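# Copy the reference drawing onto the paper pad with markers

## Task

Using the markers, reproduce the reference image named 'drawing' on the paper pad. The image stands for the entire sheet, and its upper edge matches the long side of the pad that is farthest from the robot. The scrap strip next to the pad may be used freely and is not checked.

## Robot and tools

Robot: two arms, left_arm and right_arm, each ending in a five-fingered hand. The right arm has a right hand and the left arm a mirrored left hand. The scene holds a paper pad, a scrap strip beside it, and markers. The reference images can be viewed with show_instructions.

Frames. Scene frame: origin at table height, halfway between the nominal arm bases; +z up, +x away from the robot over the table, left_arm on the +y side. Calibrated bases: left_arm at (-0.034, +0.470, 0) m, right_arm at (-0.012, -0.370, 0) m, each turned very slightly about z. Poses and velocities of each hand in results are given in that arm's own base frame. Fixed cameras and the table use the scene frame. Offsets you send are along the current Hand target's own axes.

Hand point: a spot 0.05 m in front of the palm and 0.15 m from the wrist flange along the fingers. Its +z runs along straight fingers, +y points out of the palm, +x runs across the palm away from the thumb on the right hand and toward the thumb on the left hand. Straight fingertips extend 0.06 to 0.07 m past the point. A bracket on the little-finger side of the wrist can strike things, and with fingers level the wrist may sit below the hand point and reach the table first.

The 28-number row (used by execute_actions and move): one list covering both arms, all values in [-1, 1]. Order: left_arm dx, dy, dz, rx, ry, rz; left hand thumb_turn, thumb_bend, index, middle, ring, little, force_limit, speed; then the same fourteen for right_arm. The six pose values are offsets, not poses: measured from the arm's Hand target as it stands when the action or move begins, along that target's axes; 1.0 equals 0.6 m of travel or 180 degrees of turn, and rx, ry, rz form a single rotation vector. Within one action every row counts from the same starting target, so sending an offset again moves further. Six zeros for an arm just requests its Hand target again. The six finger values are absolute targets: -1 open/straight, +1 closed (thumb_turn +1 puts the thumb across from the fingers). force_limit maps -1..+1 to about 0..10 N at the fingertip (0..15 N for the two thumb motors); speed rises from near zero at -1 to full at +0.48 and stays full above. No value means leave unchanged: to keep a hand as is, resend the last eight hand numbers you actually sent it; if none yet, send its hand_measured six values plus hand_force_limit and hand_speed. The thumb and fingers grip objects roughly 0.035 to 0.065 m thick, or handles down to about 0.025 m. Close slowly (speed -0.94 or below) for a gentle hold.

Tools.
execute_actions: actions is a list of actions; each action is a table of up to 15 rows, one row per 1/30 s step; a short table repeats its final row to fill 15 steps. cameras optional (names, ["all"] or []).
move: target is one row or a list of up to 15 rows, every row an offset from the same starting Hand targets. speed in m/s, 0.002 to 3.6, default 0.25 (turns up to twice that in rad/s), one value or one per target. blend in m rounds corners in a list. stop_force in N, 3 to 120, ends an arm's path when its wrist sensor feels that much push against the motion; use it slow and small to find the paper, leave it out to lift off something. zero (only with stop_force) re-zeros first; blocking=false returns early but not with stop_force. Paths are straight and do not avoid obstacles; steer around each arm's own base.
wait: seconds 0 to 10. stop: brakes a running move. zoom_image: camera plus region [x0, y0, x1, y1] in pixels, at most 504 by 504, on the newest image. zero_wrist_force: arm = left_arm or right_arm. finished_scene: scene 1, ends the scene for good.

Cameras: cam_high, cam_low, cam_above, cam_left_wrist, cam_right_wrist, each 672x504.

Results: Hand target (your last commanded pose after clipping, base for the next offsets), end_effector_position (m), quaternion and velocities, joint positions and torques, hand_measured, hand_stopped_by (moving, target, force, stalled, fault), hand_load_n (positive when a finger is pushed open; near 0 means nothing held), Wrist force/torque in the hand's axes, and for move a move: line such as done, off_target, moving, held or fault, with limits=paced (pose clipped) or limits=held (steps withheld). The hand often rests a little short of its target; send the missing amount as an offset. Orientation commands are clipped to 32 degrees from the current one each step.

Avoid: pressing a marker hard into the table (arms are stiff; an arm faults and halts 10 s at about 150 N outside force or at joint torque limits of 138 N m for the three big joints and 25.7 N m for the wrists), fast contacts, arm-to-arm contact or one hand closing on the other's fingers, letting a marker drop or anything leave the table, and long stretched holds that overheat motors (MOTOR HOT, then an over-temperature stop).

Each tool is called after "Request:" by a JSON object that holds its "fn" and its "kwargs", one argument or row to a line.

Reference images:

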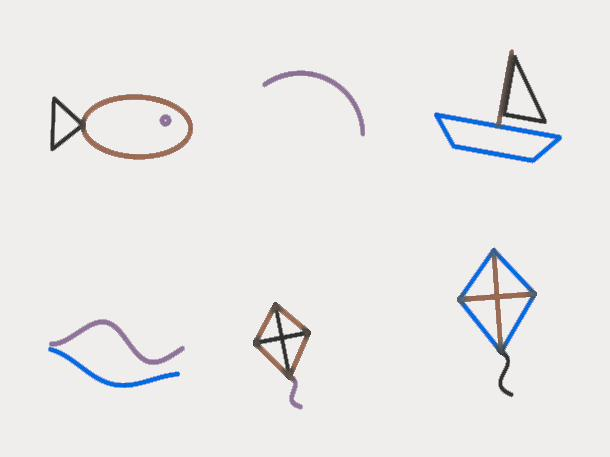

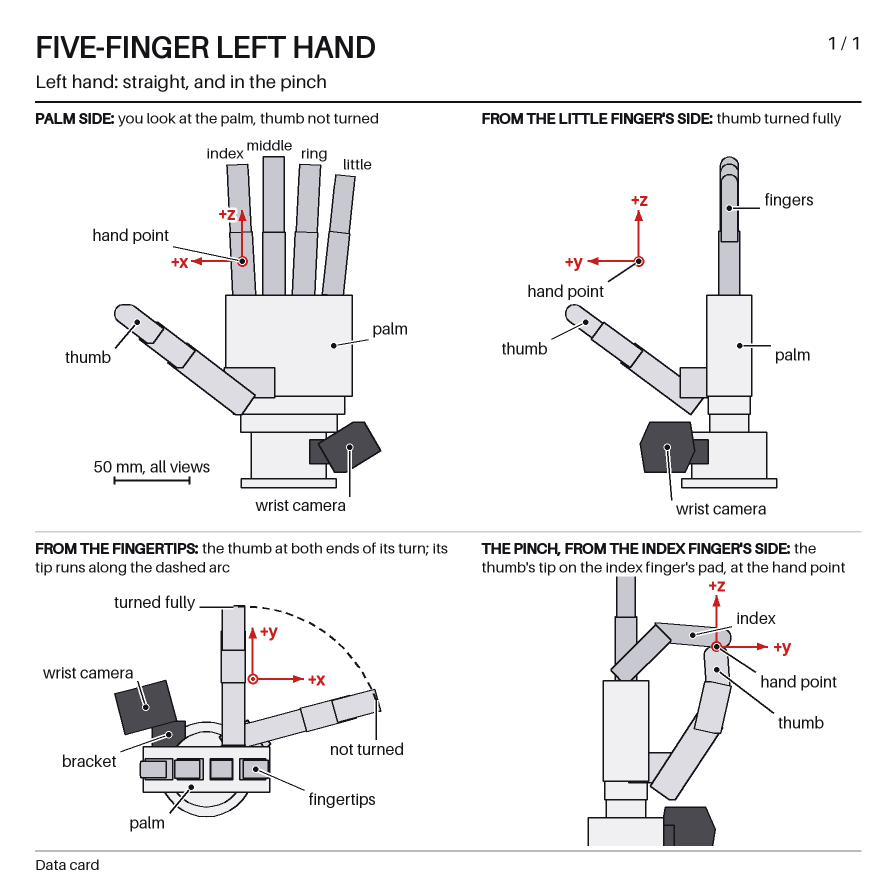

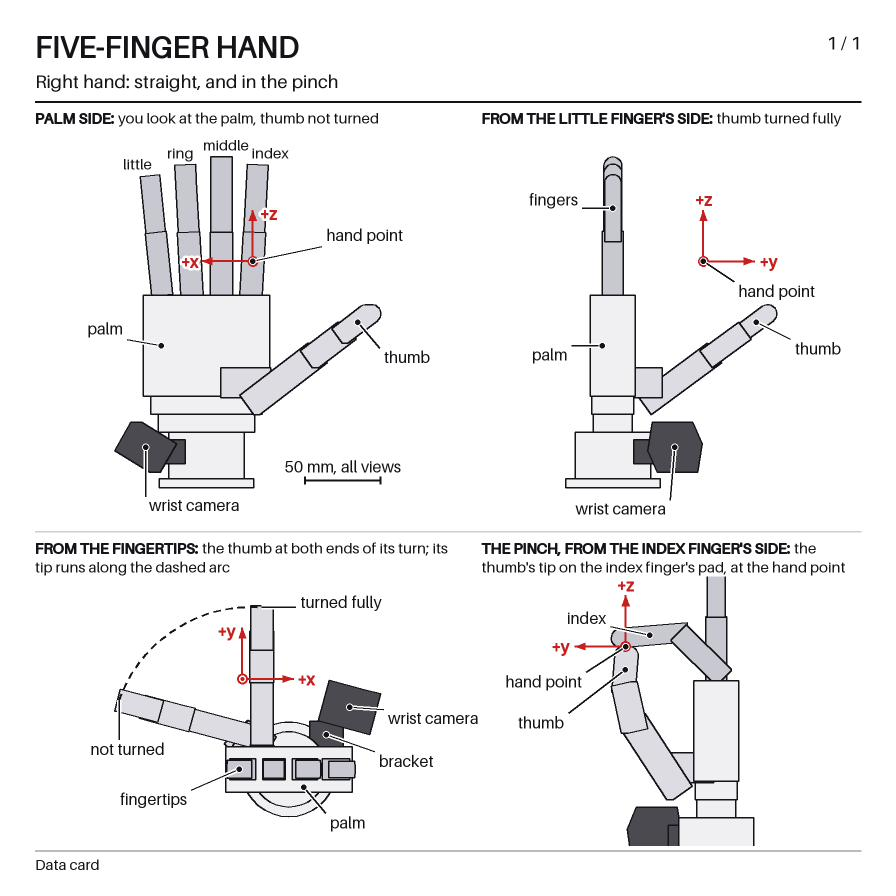

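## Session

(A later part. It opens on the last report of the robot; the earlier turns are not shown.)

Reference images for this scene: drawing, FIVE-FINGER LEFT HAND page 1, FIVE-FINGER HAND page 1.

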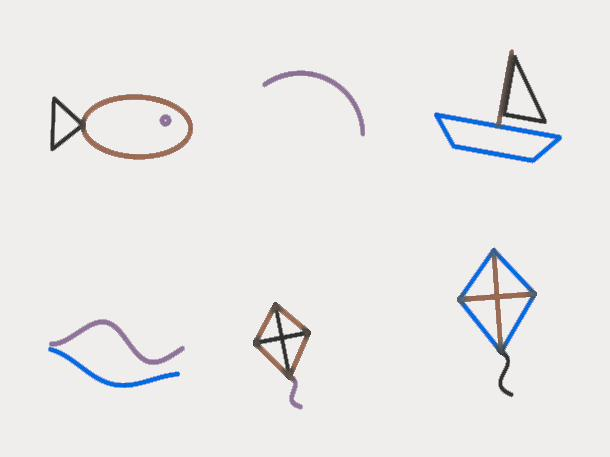

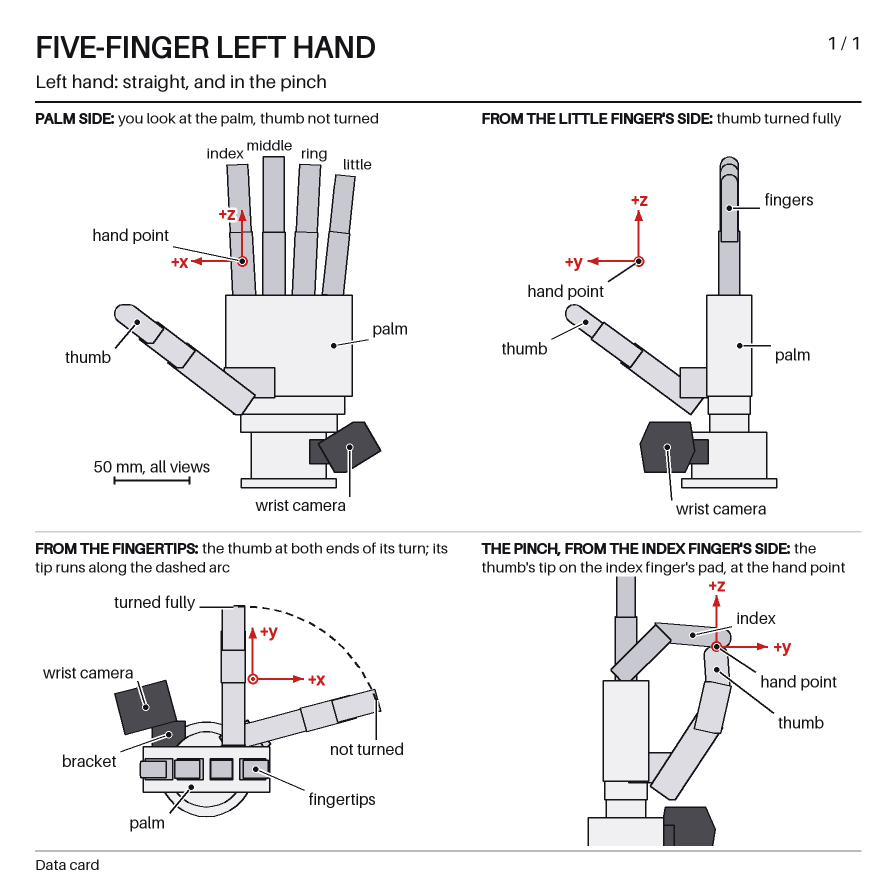

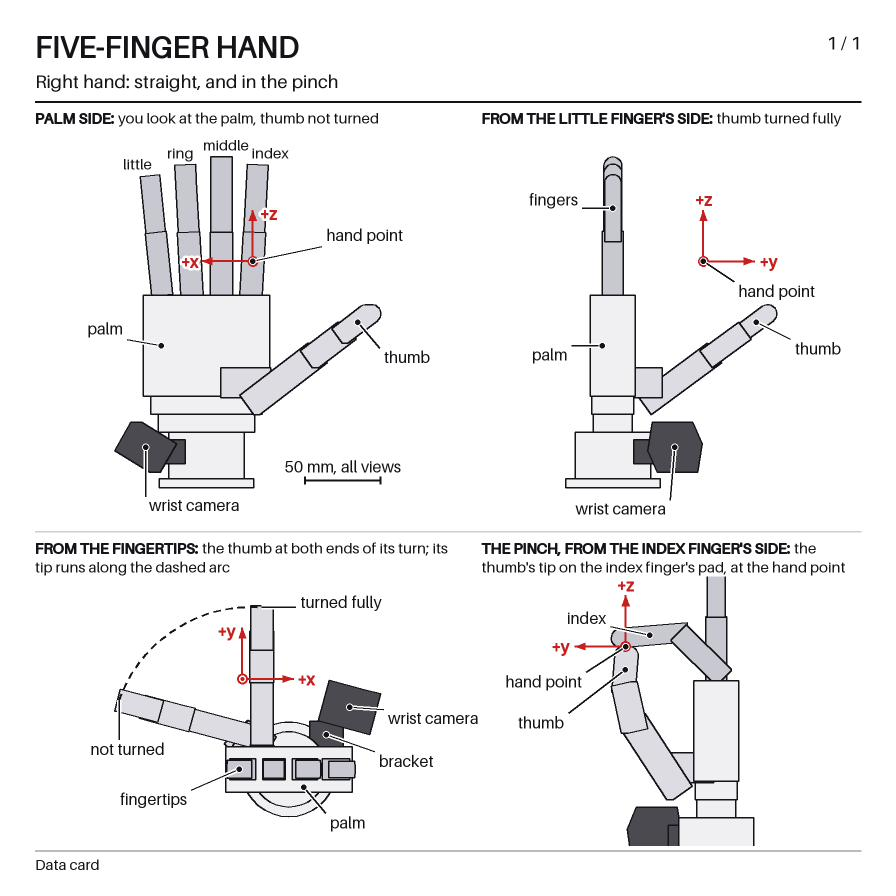

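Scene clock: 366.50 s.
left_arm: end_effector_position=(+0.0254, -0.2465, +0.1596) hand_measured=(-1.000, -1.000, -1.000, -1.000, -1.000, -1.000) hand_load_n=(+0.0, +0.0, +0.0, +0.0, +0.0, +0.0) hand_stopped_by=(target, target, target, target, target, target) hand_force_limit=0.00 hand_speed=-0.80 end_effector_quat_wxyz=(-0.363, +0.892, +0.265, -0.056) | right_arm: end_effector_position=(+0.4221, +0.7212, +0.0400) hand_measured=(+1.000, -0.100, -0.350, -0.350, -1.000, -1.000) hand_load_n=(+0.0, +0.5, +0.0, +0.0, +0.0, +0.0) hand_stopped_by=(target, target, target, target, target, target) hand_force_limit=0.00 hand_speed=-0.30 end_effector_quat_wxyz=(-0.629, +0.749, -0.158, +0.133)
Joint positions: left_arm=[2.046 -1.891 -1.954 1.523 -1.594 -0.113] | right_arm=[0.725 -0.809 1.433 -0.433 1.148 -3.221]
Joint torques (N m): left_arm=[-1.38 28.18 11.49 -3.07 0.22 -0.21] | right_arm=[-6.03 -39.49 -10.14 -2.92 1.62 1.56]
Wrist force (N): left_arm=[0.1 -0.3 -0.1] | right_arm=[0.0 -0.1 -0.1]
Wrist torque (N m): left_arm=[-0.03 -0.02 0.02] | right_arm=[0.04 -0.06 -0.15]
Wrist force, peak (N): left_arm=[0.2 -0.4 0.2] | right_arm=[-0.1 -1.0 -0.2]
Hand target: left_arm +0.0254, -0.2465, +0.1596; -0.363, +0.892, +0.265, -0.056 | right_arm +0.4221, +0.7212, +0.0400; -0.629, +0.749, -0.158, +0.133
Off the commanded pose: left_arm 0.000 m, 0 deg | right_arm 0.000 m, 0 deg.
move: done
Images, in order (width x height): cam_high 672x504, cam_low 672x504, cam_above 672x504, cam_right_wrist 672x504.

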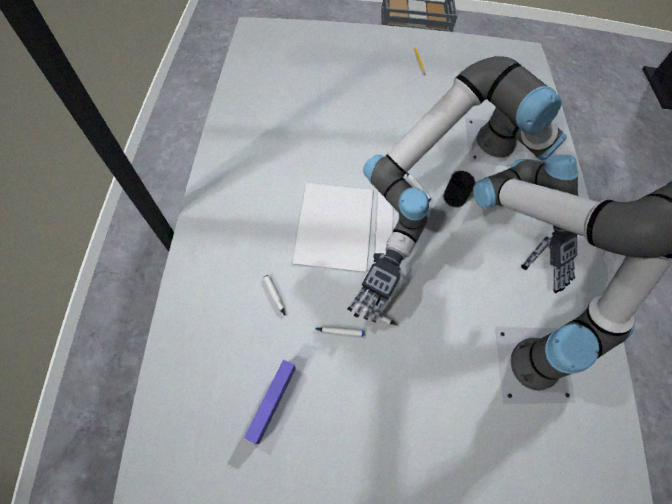

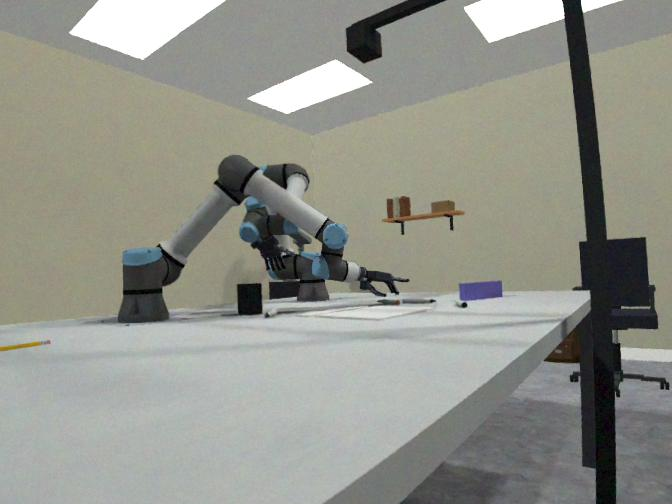

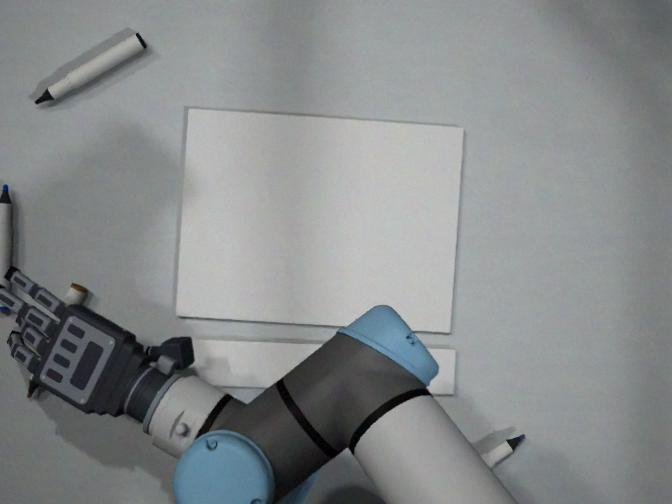

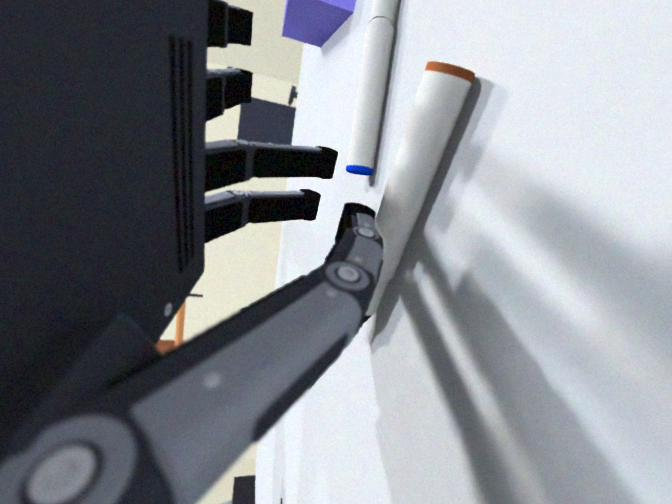

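Request:
{"fn": "move", "kwargs": {
  "target": [0,0,0,0,0,0,-1,-1,-1,-1,-1,-1,0,-0.8,0,0.0500,-0.0149,0,0,0,1,-0.1,-0.35,-0.35,-1,-1,0,-0.3],
  "speed": 0.05,
  "stop_force": 4,
  "cameras": ["cam_high","cam_low","cam_above","cam_right_wrist"]
}}

Request:
{"fn": "zoom_image", "kwargs": {
  "camera": "cam_right_wrist",
  "region": [240, 80, 540, 305]
}}

Request:
{"fn": "zoom_image", "kwargs": {
  "camera": "cam_low",
  "region": [340, 250, 440, 325]
}}

Scene clock: 437.27 s.
left_arm: end_effector_position=(+0.0254, -0.2465, +0.1596) hand_measured=(-1.000, -1.000, -1.000, -1.000, -1.000, -1.000) hand_load_n=(-0.5, +0.0, +0.0, +0.0, +0.0, +0.0) hand_stopped_by=(target, target, target, target, target, target) hand_force_limit=0.00 hand_speed=-0.80 end_effector_quat_wxyz=(-0.363, +0.892, +0.265, -0.056) | right_arm: end_effector_position=(+0.4164, +0.7084, +0.0120) hand_measured=(+1.000, -0.100, -0.350, -0.350, -1.000, -1.000) hand_load_n=(+0.0, +0.0, +0.0, +0.0, -0.5, +0.0) hand_stopped_by=(target, target, target, target, target, target) hand_force_limit=0.00 hand_speed=-0.30 end_effector_quat_wxyz=(-0.629, +0.750, -0.158, +0.133)
Joint positions: left_arm=[2.046 -1.891 -1.954 1.523 -1.594 -0.113] | right_arm=[0.715 -0.794 1.495 -0.509 1.138 -3.223]
Joint torques (N m): left_arm=[-0.08 28.45 12.25 -3.18 0.31 -0.05] | right_arm=[-13.62 -39.7 -7.93 -2.91 -2.26 -0.39]
Wrist force (N): left_arm=[0.3 -0.3 0.0] | right_arm=[0.1 -0.1 -0.1]
Wrist torque (N m): left_arm=[-0.04 -0.04 0.03] | right_arm=[0.03 -0.07 -0.07]
Wrist force, peak (N): left_arm=[0.3 -0.3 -0.2] | right_arm=[0.1 -0.4 0.1]
Hand target: left_arm +0.0254, -0.2465, +0.1596; -0.363, +0.892, +0.265, -0.056 | right_arm +0.4164, +0.7084, +0.0120; -0.629, +0.749, -0.158, +0.133
Off the commanded pose: left_arm 0.000 m, 0 deg | right_arm 0.000 m, 0 deg.
move: done
Images, in order (width x height): cam_high 672x504, cam_low 672x504, cam_above 672x504, cam_right_wrist 672x504.

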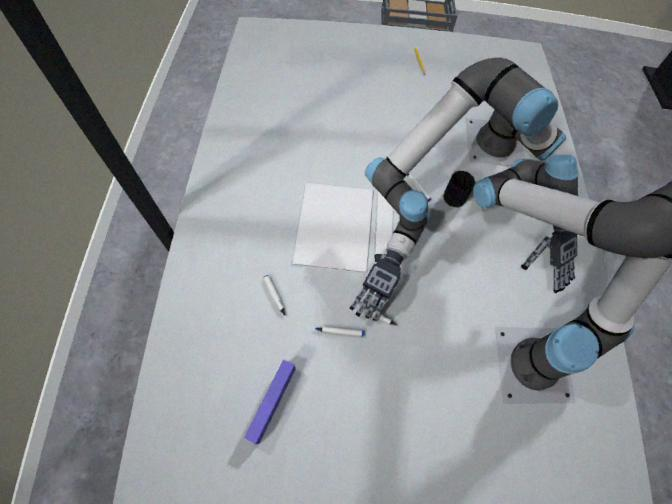

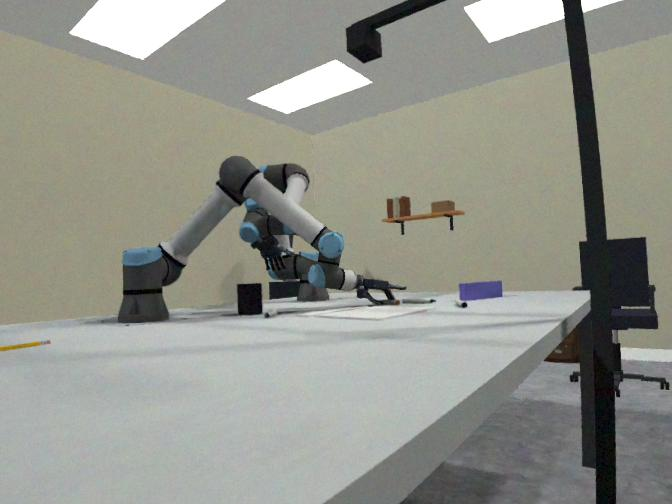

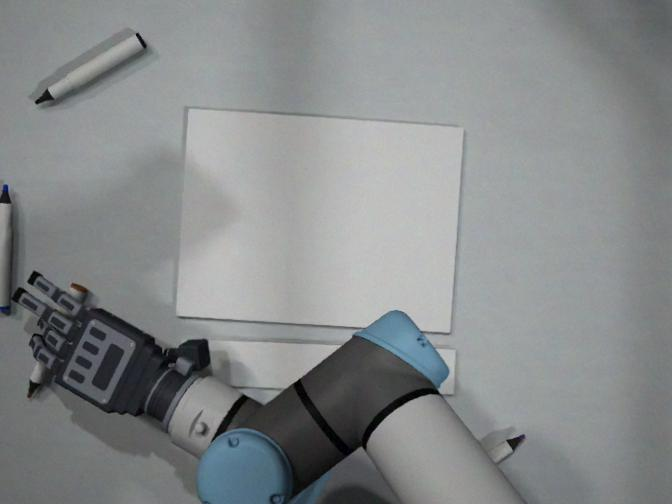

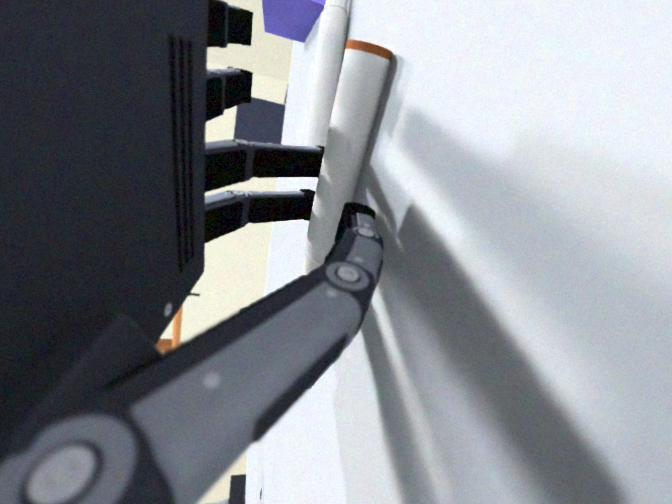

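Scaled by 1.680 from the camera's 672x504 image, which has a finer 960x720 frame.

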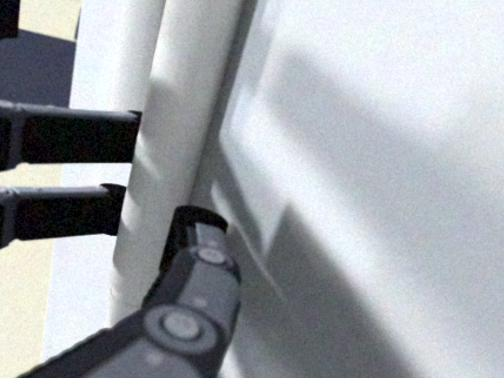

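Scaled by 5.040 from the camera's 672x504 image, which has a finer 960x720 frame.

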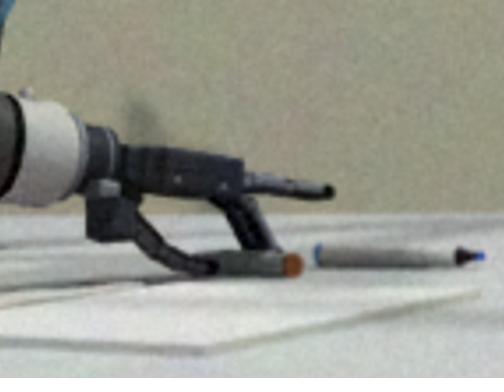

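Request:
{"fn": "move", "kwargs": {
  "target": [0,0,0,0,0,0,-1,-1,-1,-1,-1,-1,0,-0.8,0,0,0,0,0,0,1,-0.1,0.4,0.4,-1,-1,-0.5,-0.9],
  "speed": 0.05,
  "cameras": ["cam_low","cam_right_wrist"]
}}

Request:
{"fn": "zoom_image", "kwargs": {
  "camera": "cam_right_wrist",
  "region": [240, 80, 540, 305]
}}

Request:
{"fn": "zoom_image", "kwargs": {
  "camera": "cam_low",
  "region": [340, 250, 440, 325]
}}

Scene clock: 449.63 s.
left_arm: end_effector_position=(+0.0254, -0.2465, +0.1596) hand_measured=(-1.000, -1.000, -1.000, -1.000, -1.000, -1.000) hand_load_n=(+0.0, +0.0, +0.0, +0.0, +0.0, +0.0) hand_stopped_by=(target, target, target, target, target, target) hand_force_limit=0.00 hand_speed=-0.80 end_effector_quat_wxyz=(-0.363, +0.892, +0.265, -0.056) | right_arm: end_effector_position=(+0.4164, +0.7084, +0.0120) hand_measured=(+1.000, -0.100, -0.026, -0.156, -1.000, -1.000) hand_load_n=(-1.5, +0.5, +2.0, +3.0, +0.0, +0.0) hand_stopped_by=(target, target, force, force, target, target) hand_force_limit=-0.50 hand_speed=-0.90 end_effector_quat_wxyz=(-0.629, +0.749, -0.158, +0.133)
Joint positions: left_arm=[2.046 -1.891 -1.954 1.523 -1.594 -0.113] | right_arm=[0.715 -0.794 1.495 -0.509 1.138 -3.223]
Joint torques (N m): left_arm=[-0.1 28.96 11.66 -3.28 0.16 -0.1] | right_arm=[-12.81 -38.76 -9.58 -0.11 -1.94 1]
Wrist force (N): left_arm=[0.1 -0.2 0.1] | right_arm=[0.2 -3.5 0.6]
Wrist torque (N m): left_arm=[-0.03 -0.01 0.01] | right_arm=[0.01 -0.13 -0.10]
Wrist force, peak (N): left_arm=[0.3 -0.4 0.0] | right_arm=[0.0 -3.5 0.5]
Hand target: left_arm +0.0254, -0.2465, +0.1596; -0.363, +0.892, +0.265, -0.056 | right_arm +0.4164, +0.7084, +0.0120; -0.629, +0.749, -0.158, +0.133
Off the commanded pose: left_arm 0.000 m, 0 deg | right_arm 0.000 m, 0 deg.
move: done
Images, in order (width x height): cam_low 672x504, cam_right_wrist 672x504.

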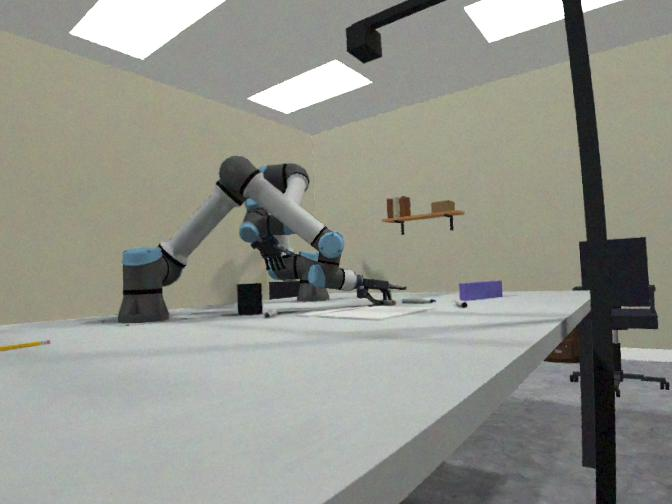

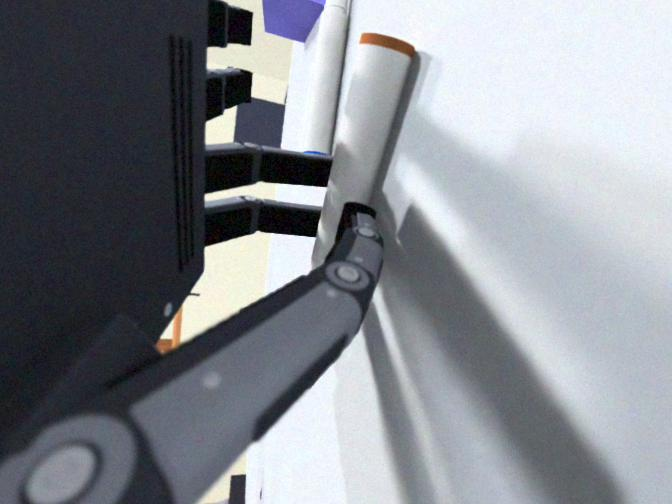

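Scaled by 1.680 from the camera's 672x504 image, which has a finer 960x720 frame.

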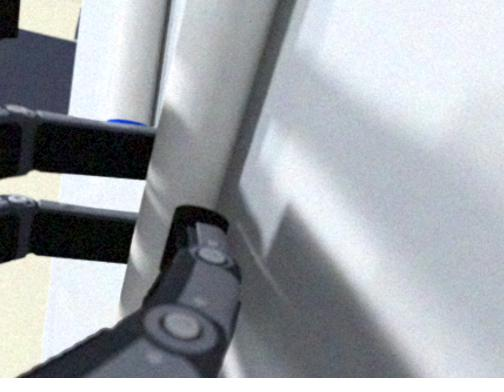

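Scaled by 5.040 from the camera's 672x504 image, which has a finer 960x720 frame.

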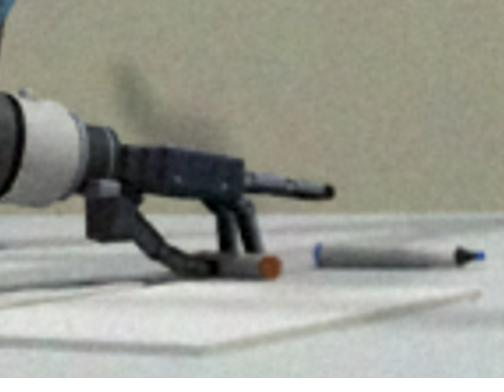

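Request:
{"fn": "move", "kwargs": {
  "target": [0,0,0,0,0,0,-1,-1,-1,-1,-1,-1,0,-0.8,0,0,0,0,0,0,1,-0.1,0.5,0.5,-1,-1,0.2,-0.9],
  "speed": 0.05,
  "cameras": ["cam_low","cam_right_wrist"]
}}

Request:
{"fn": "zoom_image", "kwargs": {
  "camera": "cam_right_wrist",
  "region": [240, 30, 540, 255]
}}

Scene clock: 460.70 s.
left_arm: end_effector_position=(+0.0254, -0.2465, +0.1596) hand_measured=(-1.000, -1.000, -1.000, -1.000, -1.000, -1.000) hand_load_n=(-0.5, +0.0, +0.0, +0.0, +0.0, +0.0) hand_stopped_by=(target, target, target, target, target, target) hand_force_limit=0.00 hand_speed=-0.80 end_effector_quat_wxyz=(-0.363, +0.892, +0.265, -0.056) | right_arm: end_effector_position=(+0.4164, +0.7084, +0.0120) hand_measured=(+1.000, -0.100, -0.010, -0.148, -1.000, -1.000) hand_load_n=(-3.5, +3.0, +8.0, +5.0, +0.0, +0.0) hand_stopped_by=(target, target, force, force, target, target) hand_force_limit=0.20 hand_speed=-0.90 end_effector_quat_wxyz=(-0.629, +0.750, -0.158, +0.133)
Joint positions: left_arm=[2.046 -1.891 -1.954 1.523 -1.594 -0.113] | right_arm=[0.715 -0.794 1.495 -0.509 1.138 -3.223]
Joint torques (N m): left_arm=[-0.51 29.84 11.04 -3.21 0.18 -0.09] | right_arm=[-13.14 -40.86 -12.15 1.33 -0.64 0.98]
Wrist force (N): left_arm=[0.4 -0.1 0.0] | right_arm=[-0.3 -7.5 1.3]
Wrist torque (N m): left_arm=[-0.02 -0.06 0.03] | right_arm=[-0.04 -0.11 -0.17]
Wrist force, peak (N): left_arm=[0.2 -0.4 0.2] | right_arm=[-0.2 -7.6 1.6]
Hand target: left_arm +0.0254, -0.2465, +0.1596; -0.363, +0.892, +0.265, -0.056 | right_arm +0.4164, +0.7084, +0.0120; -0.629, +0.749, -0.158, +0.133
Off the commanded pose: left_arm 0.000 m, 0 deg | right_arm 0.000 m, 0 deg.
move: done
Images, in order (width x height): cam_low 672x504, cam_right_wrist 672x504.

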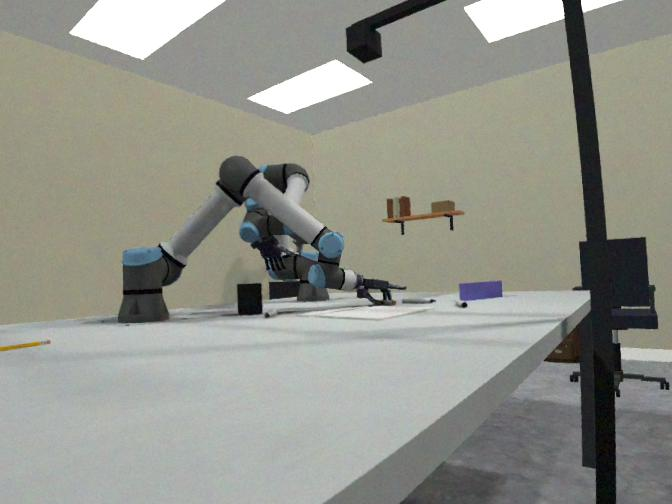

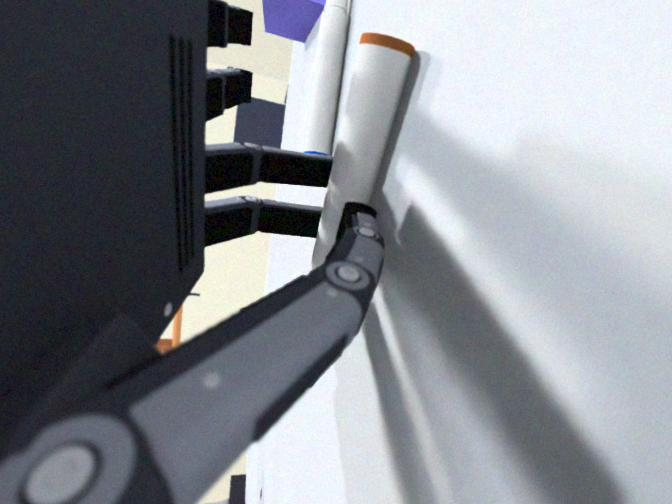

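Scaled by 1.680 from the camera's 672x504 image, which has a finer 960x720 frame.

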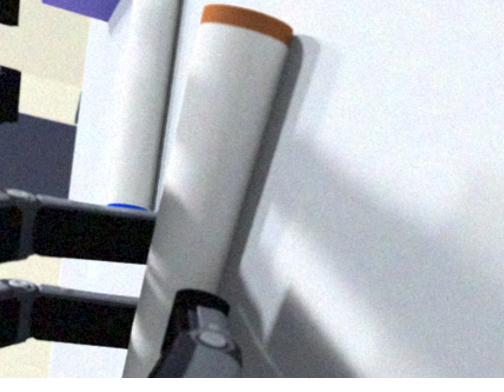

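Request:
{"fn": "wait", "kwargs": {
  "seconds": 0.1,
  "cameras": ["all"]
}}

Request:
{"fn": "zoom_image", "kwargs": {
  "camera": "cam_above",
  "region": [0, 250, 200, 420]
}}

Request:
{"fn": "zoom_image", "kwargs": {
  "camera": "cam_high",
  "region": [330, 240, 430, 350]
}}

Request:
{"fn": "zoom_image", "kwargs": {
  "camera": "cam_low",
  "region": [355, 270, 425, 315]
}}

Scene clock: 478.30 s.
left_arm: end_effector_position=(+0.0254, -0.2465, +0.1596) hand_measured=(-1.000, -1.000, -1.000, -1.000, -1.000, -1.000) hand_load_n=(+0.0, +0.0, +0.0, +0.0, +0.0, +0.0) hand_stopped_by=(target, target, target, target, target, target) hand_force_limit=0.00 hand_speed=-0.80 end_effector_quat_wxyz=(-0.363, +0.892, +0.265, -0.056) | right_arm: end_effector_position=(+0.4164, +0.7084, +0.0120) hand_measured=(+1.000, -0.100, -0.010, -0.148, -1.000, -1.000) hand_load_n=(-3.5, +3.0, +8.0, +5.0, +0.0, +0.0) hand_stopped_by=(target, target, force, force, target, target) hand_force_limit=0.20 hand_speed=-0.90 end_effector_quat_wxyz=(-0.629, +0.750, -0.158, +0.133)
Joint positions: left_arm=[2.046 -1.891 -1.954 1.523 -1.594 -0.113] | right_arm=[0.715 -0.794 1.495 -0.509 1.138 -3.223]
Joint torques (N m): left_arm=[1.09 28.83 11.48 -3.36 0.22 -0.05] | right_arm=[-13.43 -42 -13.42 1.32 0.62 0.83]
Wrist force (N): left_arm=[0.3 -0.3 0.2] | right_arm=[-0.3 -7.6 1.2]
Wrist torque (N m): left_arm=[-0.06 -0.03 0.03] | right_arm=[-0.04 -0.10 -0.18]
Wrist force, peak (N): left_arm=[0.3 -0.4 0.0] | right_arm=[-0.3 -7.9 1.4]
Hand target: left_arm +0.0254, -0.2465, +0.1596; -0.363, +0.892, +0.265, -0.056 | right_arm +0.4164, +0.7084, +0.0120; -0.629, +0.749, -0.158, +0.133
Off the commanded pose: left_arm 0.000 m, 0 deg | right_arm 0.000 m, 0 deg.
wait: 0.10 s; at rest from the start

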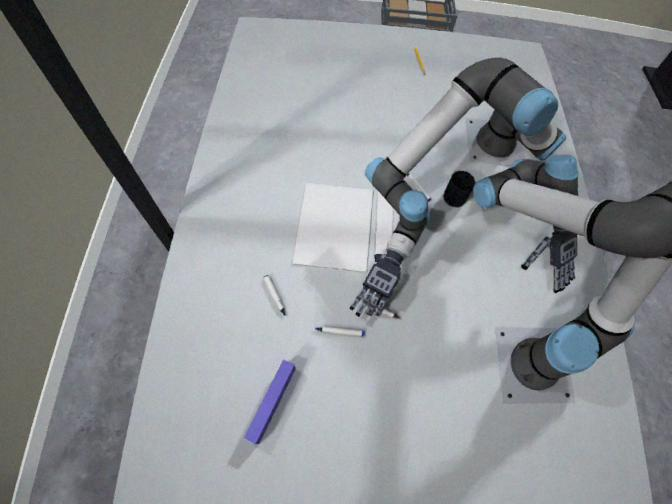

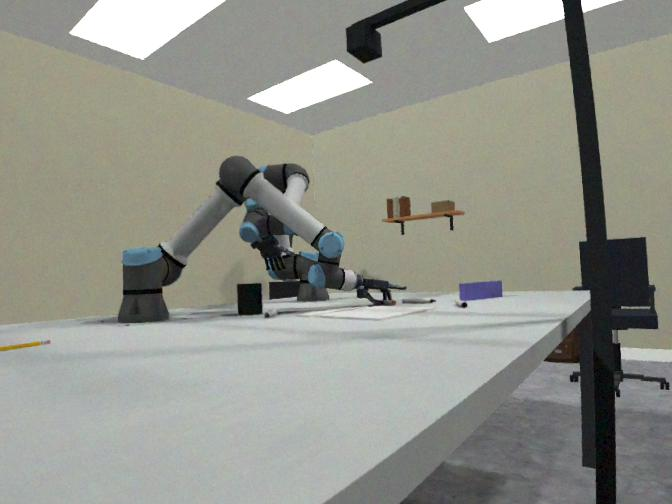

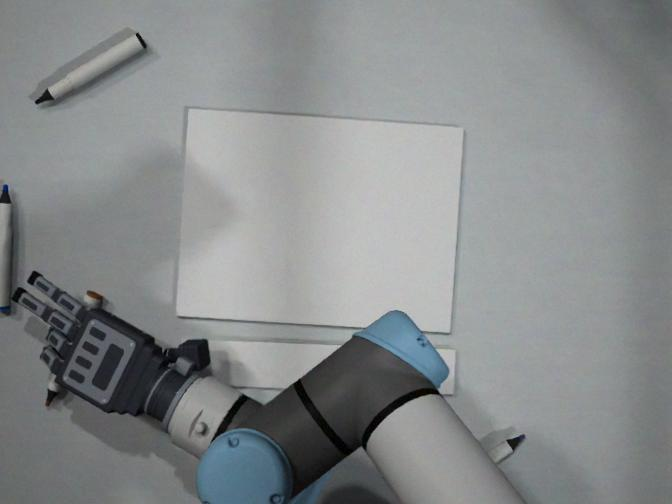

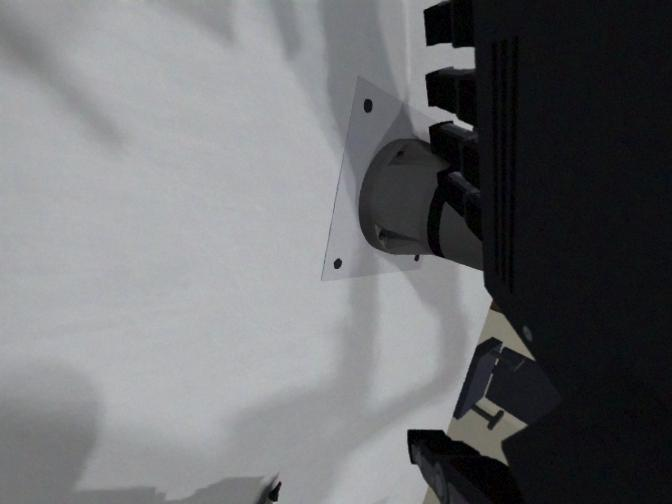

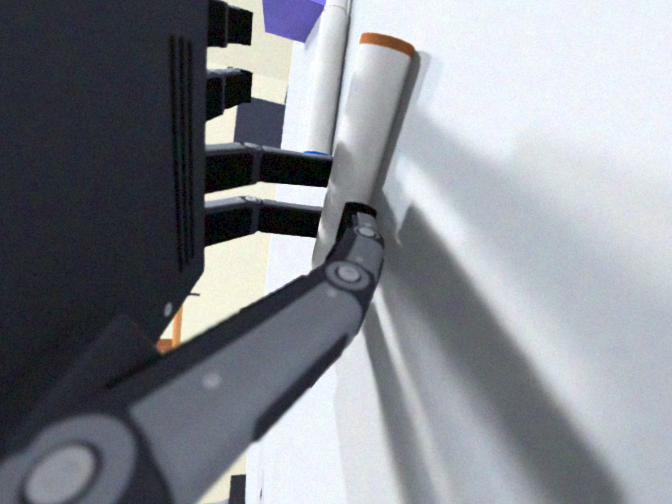

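Scaled by 2.520 from the camera's 672x504 image, which has a finer 960x720 frame.

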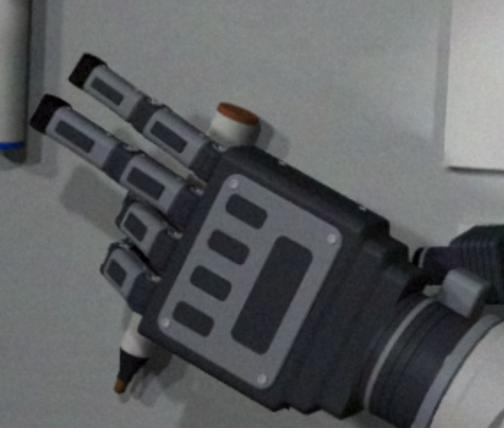

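Scaled by 4.582 from the camera's 672x504 image, which has a finer 960x720 frame.

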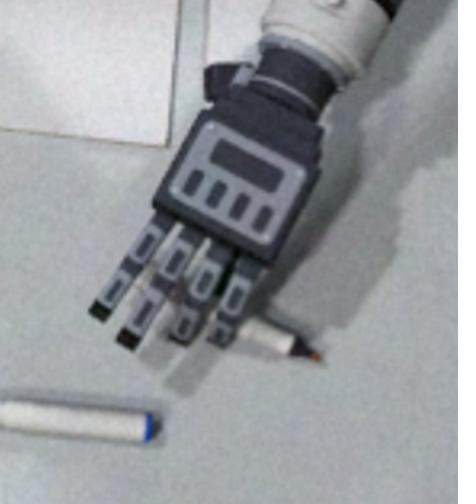

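Scaled by 7.200 from the camera's 672x504 image, which has a finer 960x720 frame.

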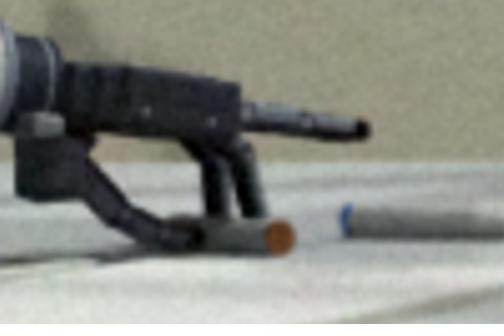

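Request:
{"fn": "move", "kwargs": {
  "target": [0,0,0,0,0,0,-1,-1,-1,-1,-1,-1,0,-0.8,0,-0.0082,-0.00145,0,0,0,1,-0.1,0.5,0.5,-1,-1,0.2,-0.9],
  "speed": 0.02,
  "cameras": ["cam_low","cam_right_wrist"]
}}

Request:
{"fn": "zoom_image", "kwargs": {
  "camera": "cam_low",
  "region": [355, 270, 425, 315]
}}

Scene clock: 499.10 s.
left_arm: end_effector_position=(+0.0254, -0.2465, +0.1596) hand_measured=(-1.000, -1.000, -1.000, -1.000, -1.000, -1.000) hand_load_n=(-0.5, +0.0, +0.0, +0.0, +0.0, +0.0) hand_stopped_by=(target, target, target, target, target, target) hand_force_limit=0.00 hand_speed=-0.80 end_effector_quat_wxyz=(-0.363, +0.892, +0.265, -0.056) | right_arm: end_effector_position=(+0.4164, +0.7084, +0.0168) hand_measured=(+1.000, -0.100, -0.010, -0.148, -1.000, -1.000) hand_load_n=(-3.5, +5.0, +7.0, +0.0, +0.0, +0.0) hand_stopped_by=(target, target, force, force, target, target) hand_force_limit=0.20 hand_speed=-0.90 end_effector_quat_wxyz=(-0.629, +0.749, -0.158, +0.133)
Joint positions: left_arm=[2.046 -1.891 -1.954 1.523 -1.594 -0.113] | right_arm=[0.715 -0.801 1.494 -0.5 1.138 -3.223]
Joint torques (N m): left_arm=[-0.38 29.43 12.34 -3.52 0.37 -0.33] | right_arm=[-12.35 -54.38 -22.45 0.61 1.27 1.13]
Wrist force (N): left_arm=[0.3 -0.3 0.1] | right_arm=[0.0 0.0 -0.3]
Wrist torque (N m): left_arm=[-0.05 -0.05 0.04] | right_arm=[0.06 -0.06 -0.07]
Wrist force, peak (N): left_arm=[0.5 -0.1 0.0] | right_arm=[-0.2 -7.8 1.2]
Hand target: left_arm +0.0254, -0.2465, +0.1596; -0.363, +0.892, +0.265, -0.056 | right_arm +0.4164, +0.7084, +0.0170; -0.629, +0.749, -0.158, +0.133
Off the commanded pose: left_arm 0.000 m, 0 deg | right_arm 0.000 m, 0 deg.
move: done
Images, in order (width x height): cam_low 672x504, cam_right_wrist 672x504.

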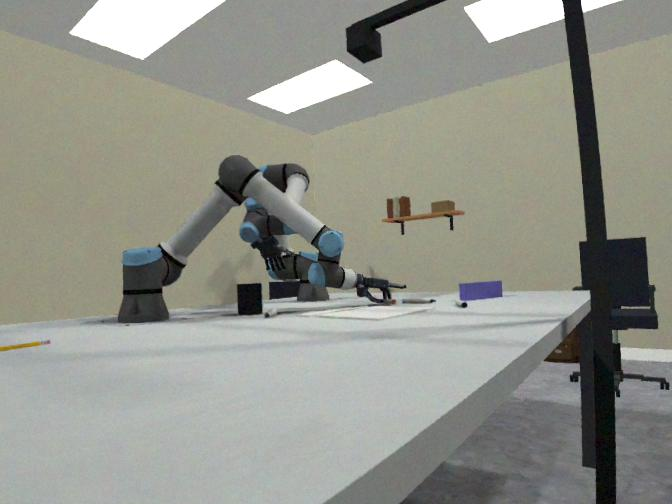

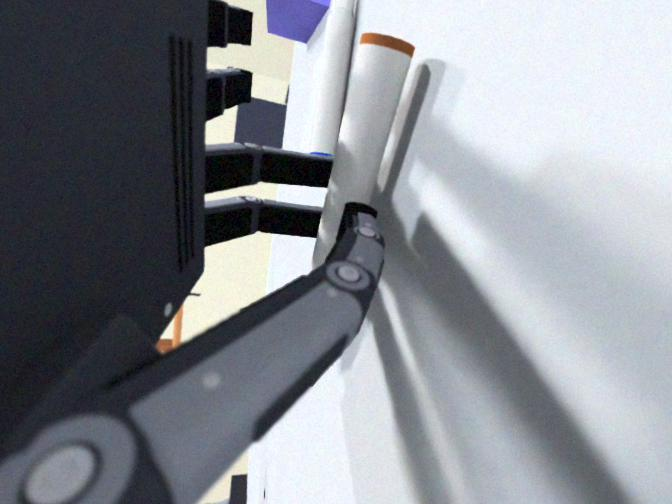

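Scaled by 7.200 from the camera's 672x504 image, which has a finer 960x720 frame.

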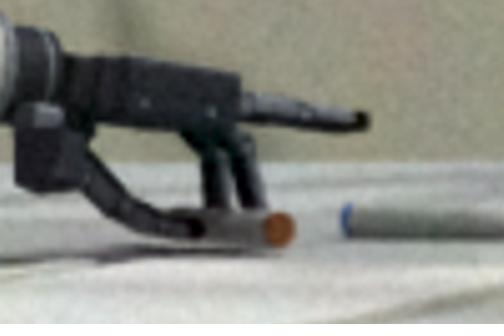

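Request:
{"fn": "move", "kwargs": {
  "target": [0,0,0,0,0,0,-1,-1,-1,-1,-1,-1,0,-0.8,0,0,0,0,0,0,1,-0.1,0.5,0.6,-1,-1,0.2,-0.92],
  "speed": 0.02,
  "cameras": ["cam_low","cam_right_wrist"]
}}

Request:
{"fn": "zoom_image", "kwargs": {
  "camera": "cam_low",
  "region": [355, 270, 425, 315]
}}

Request:
{"fn": "zoom_image", "kwargs": {
  "camera": "cam_right_wrist",
  "region": [240, 30, 540, 255]
}}

Scene clock: 504.63 s.
left_arm: end_effector_position=(+0.0254, -0.2465, +0.1596) hand_measured=(-1.000, -1.000, -1.000, -1.000, -1.000, -1.000) hand_load_n=(+0.0, +0.0, +0.0, +0.0, +0.0, +0.0) hand_stopped_by=(target, target, target, target, target, target) hand_force_limit=0.00 hand_speed=-0.80 end_effector_quat_wxyz=(-0.363, +0.892, +0.265, -0.056) | right_arm: end_effector_position=(+0.4164, +0.7084, +0.0170) hand_measured=(+1.000, -0.102, -0.010, -0.016, -1.000, -1.000) hand_load_n=(+0.5, +9.5, +6.5, +7.0, +0.0, +0.0) hand_stopped_by=(target, target, force, force, target, target) hand_force_limit=0.20 hand_speed=-0.92 end_effector_quat_wxyz=(-0.629, +0.749, -0.158, +0.133)
Joint positions: left_arm=[2.046 -1.891 -1.954 1.523 -1.594 -0.113] | right_arm=[0.715 -0.802 1.494 -0.5 1.138 -3.223]
Joint torques (N m): left_arm=[-0.15 29.1 11.72 -3.52 0.39 -0.1] | right_arm=[-11.76 -54.66 -21.77 0.57 0.95 0.73]
Wrist force (N): left_arm=[0.2 -0.3 -0.1] | right_arm=[0.1 0.2 -0.1]
Wrist torque (N m): left_arm=[-0.03 -0.02 0.02] | right_arm=[0.07 -0.07 -0.05]
Wrist force, peak (N): left_arm=[0.2 -0.5 0.1] | right_arm=[0.0 0.1 -0.4]
Hand target: left_arm +0.0254, -0.2465, +0.1596; -0.363, +0.892, +0.265, -0.056 | right_arm +0.4164, +0.7084, +0.0170; -0.629, +0.749, -0.158, +0.133
Off the commanded pose: left_arm 0.000 m, 0 deg | right_arm 0.000 m, 0 deg.
move: done
Images, in order (width x height): cam_low 672x504, cam_right_wrist 672x504.

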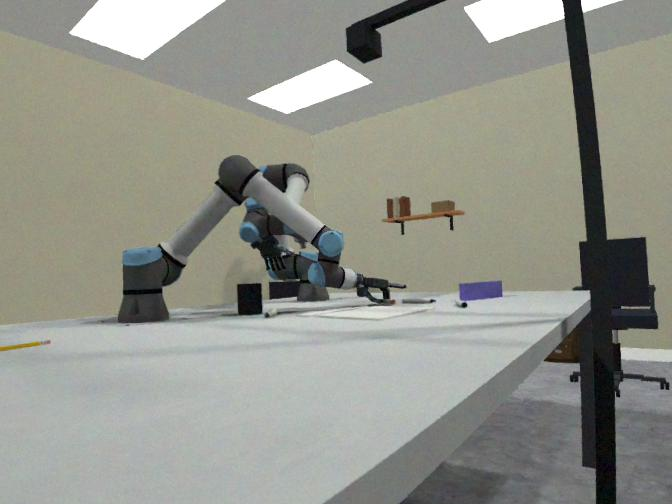

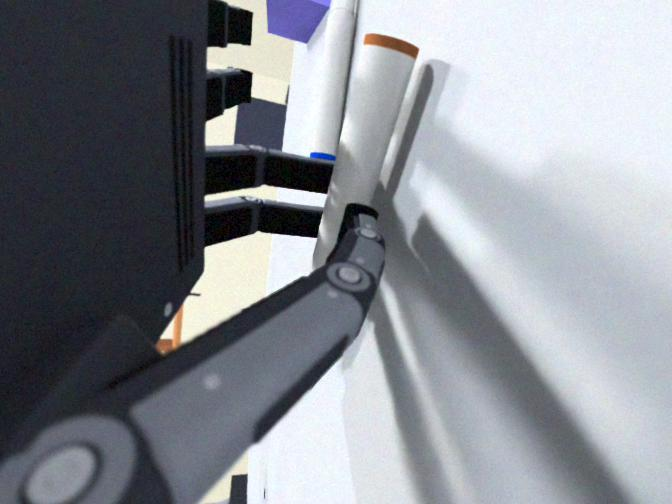

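Scaled by 7.200 from the camera's 672x504 image, which has a finer 960x720 frame.

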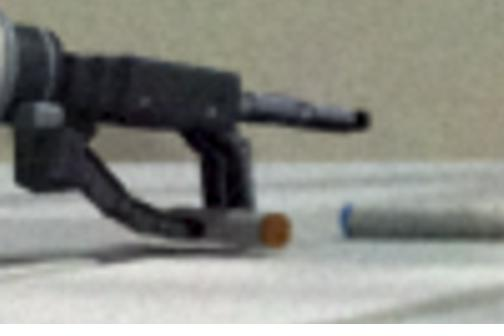

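Scaled by 1.680 from the camera's 672x504 image, which has a finer 960x720 frame.

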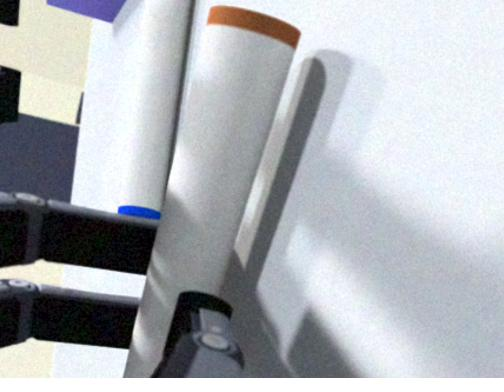

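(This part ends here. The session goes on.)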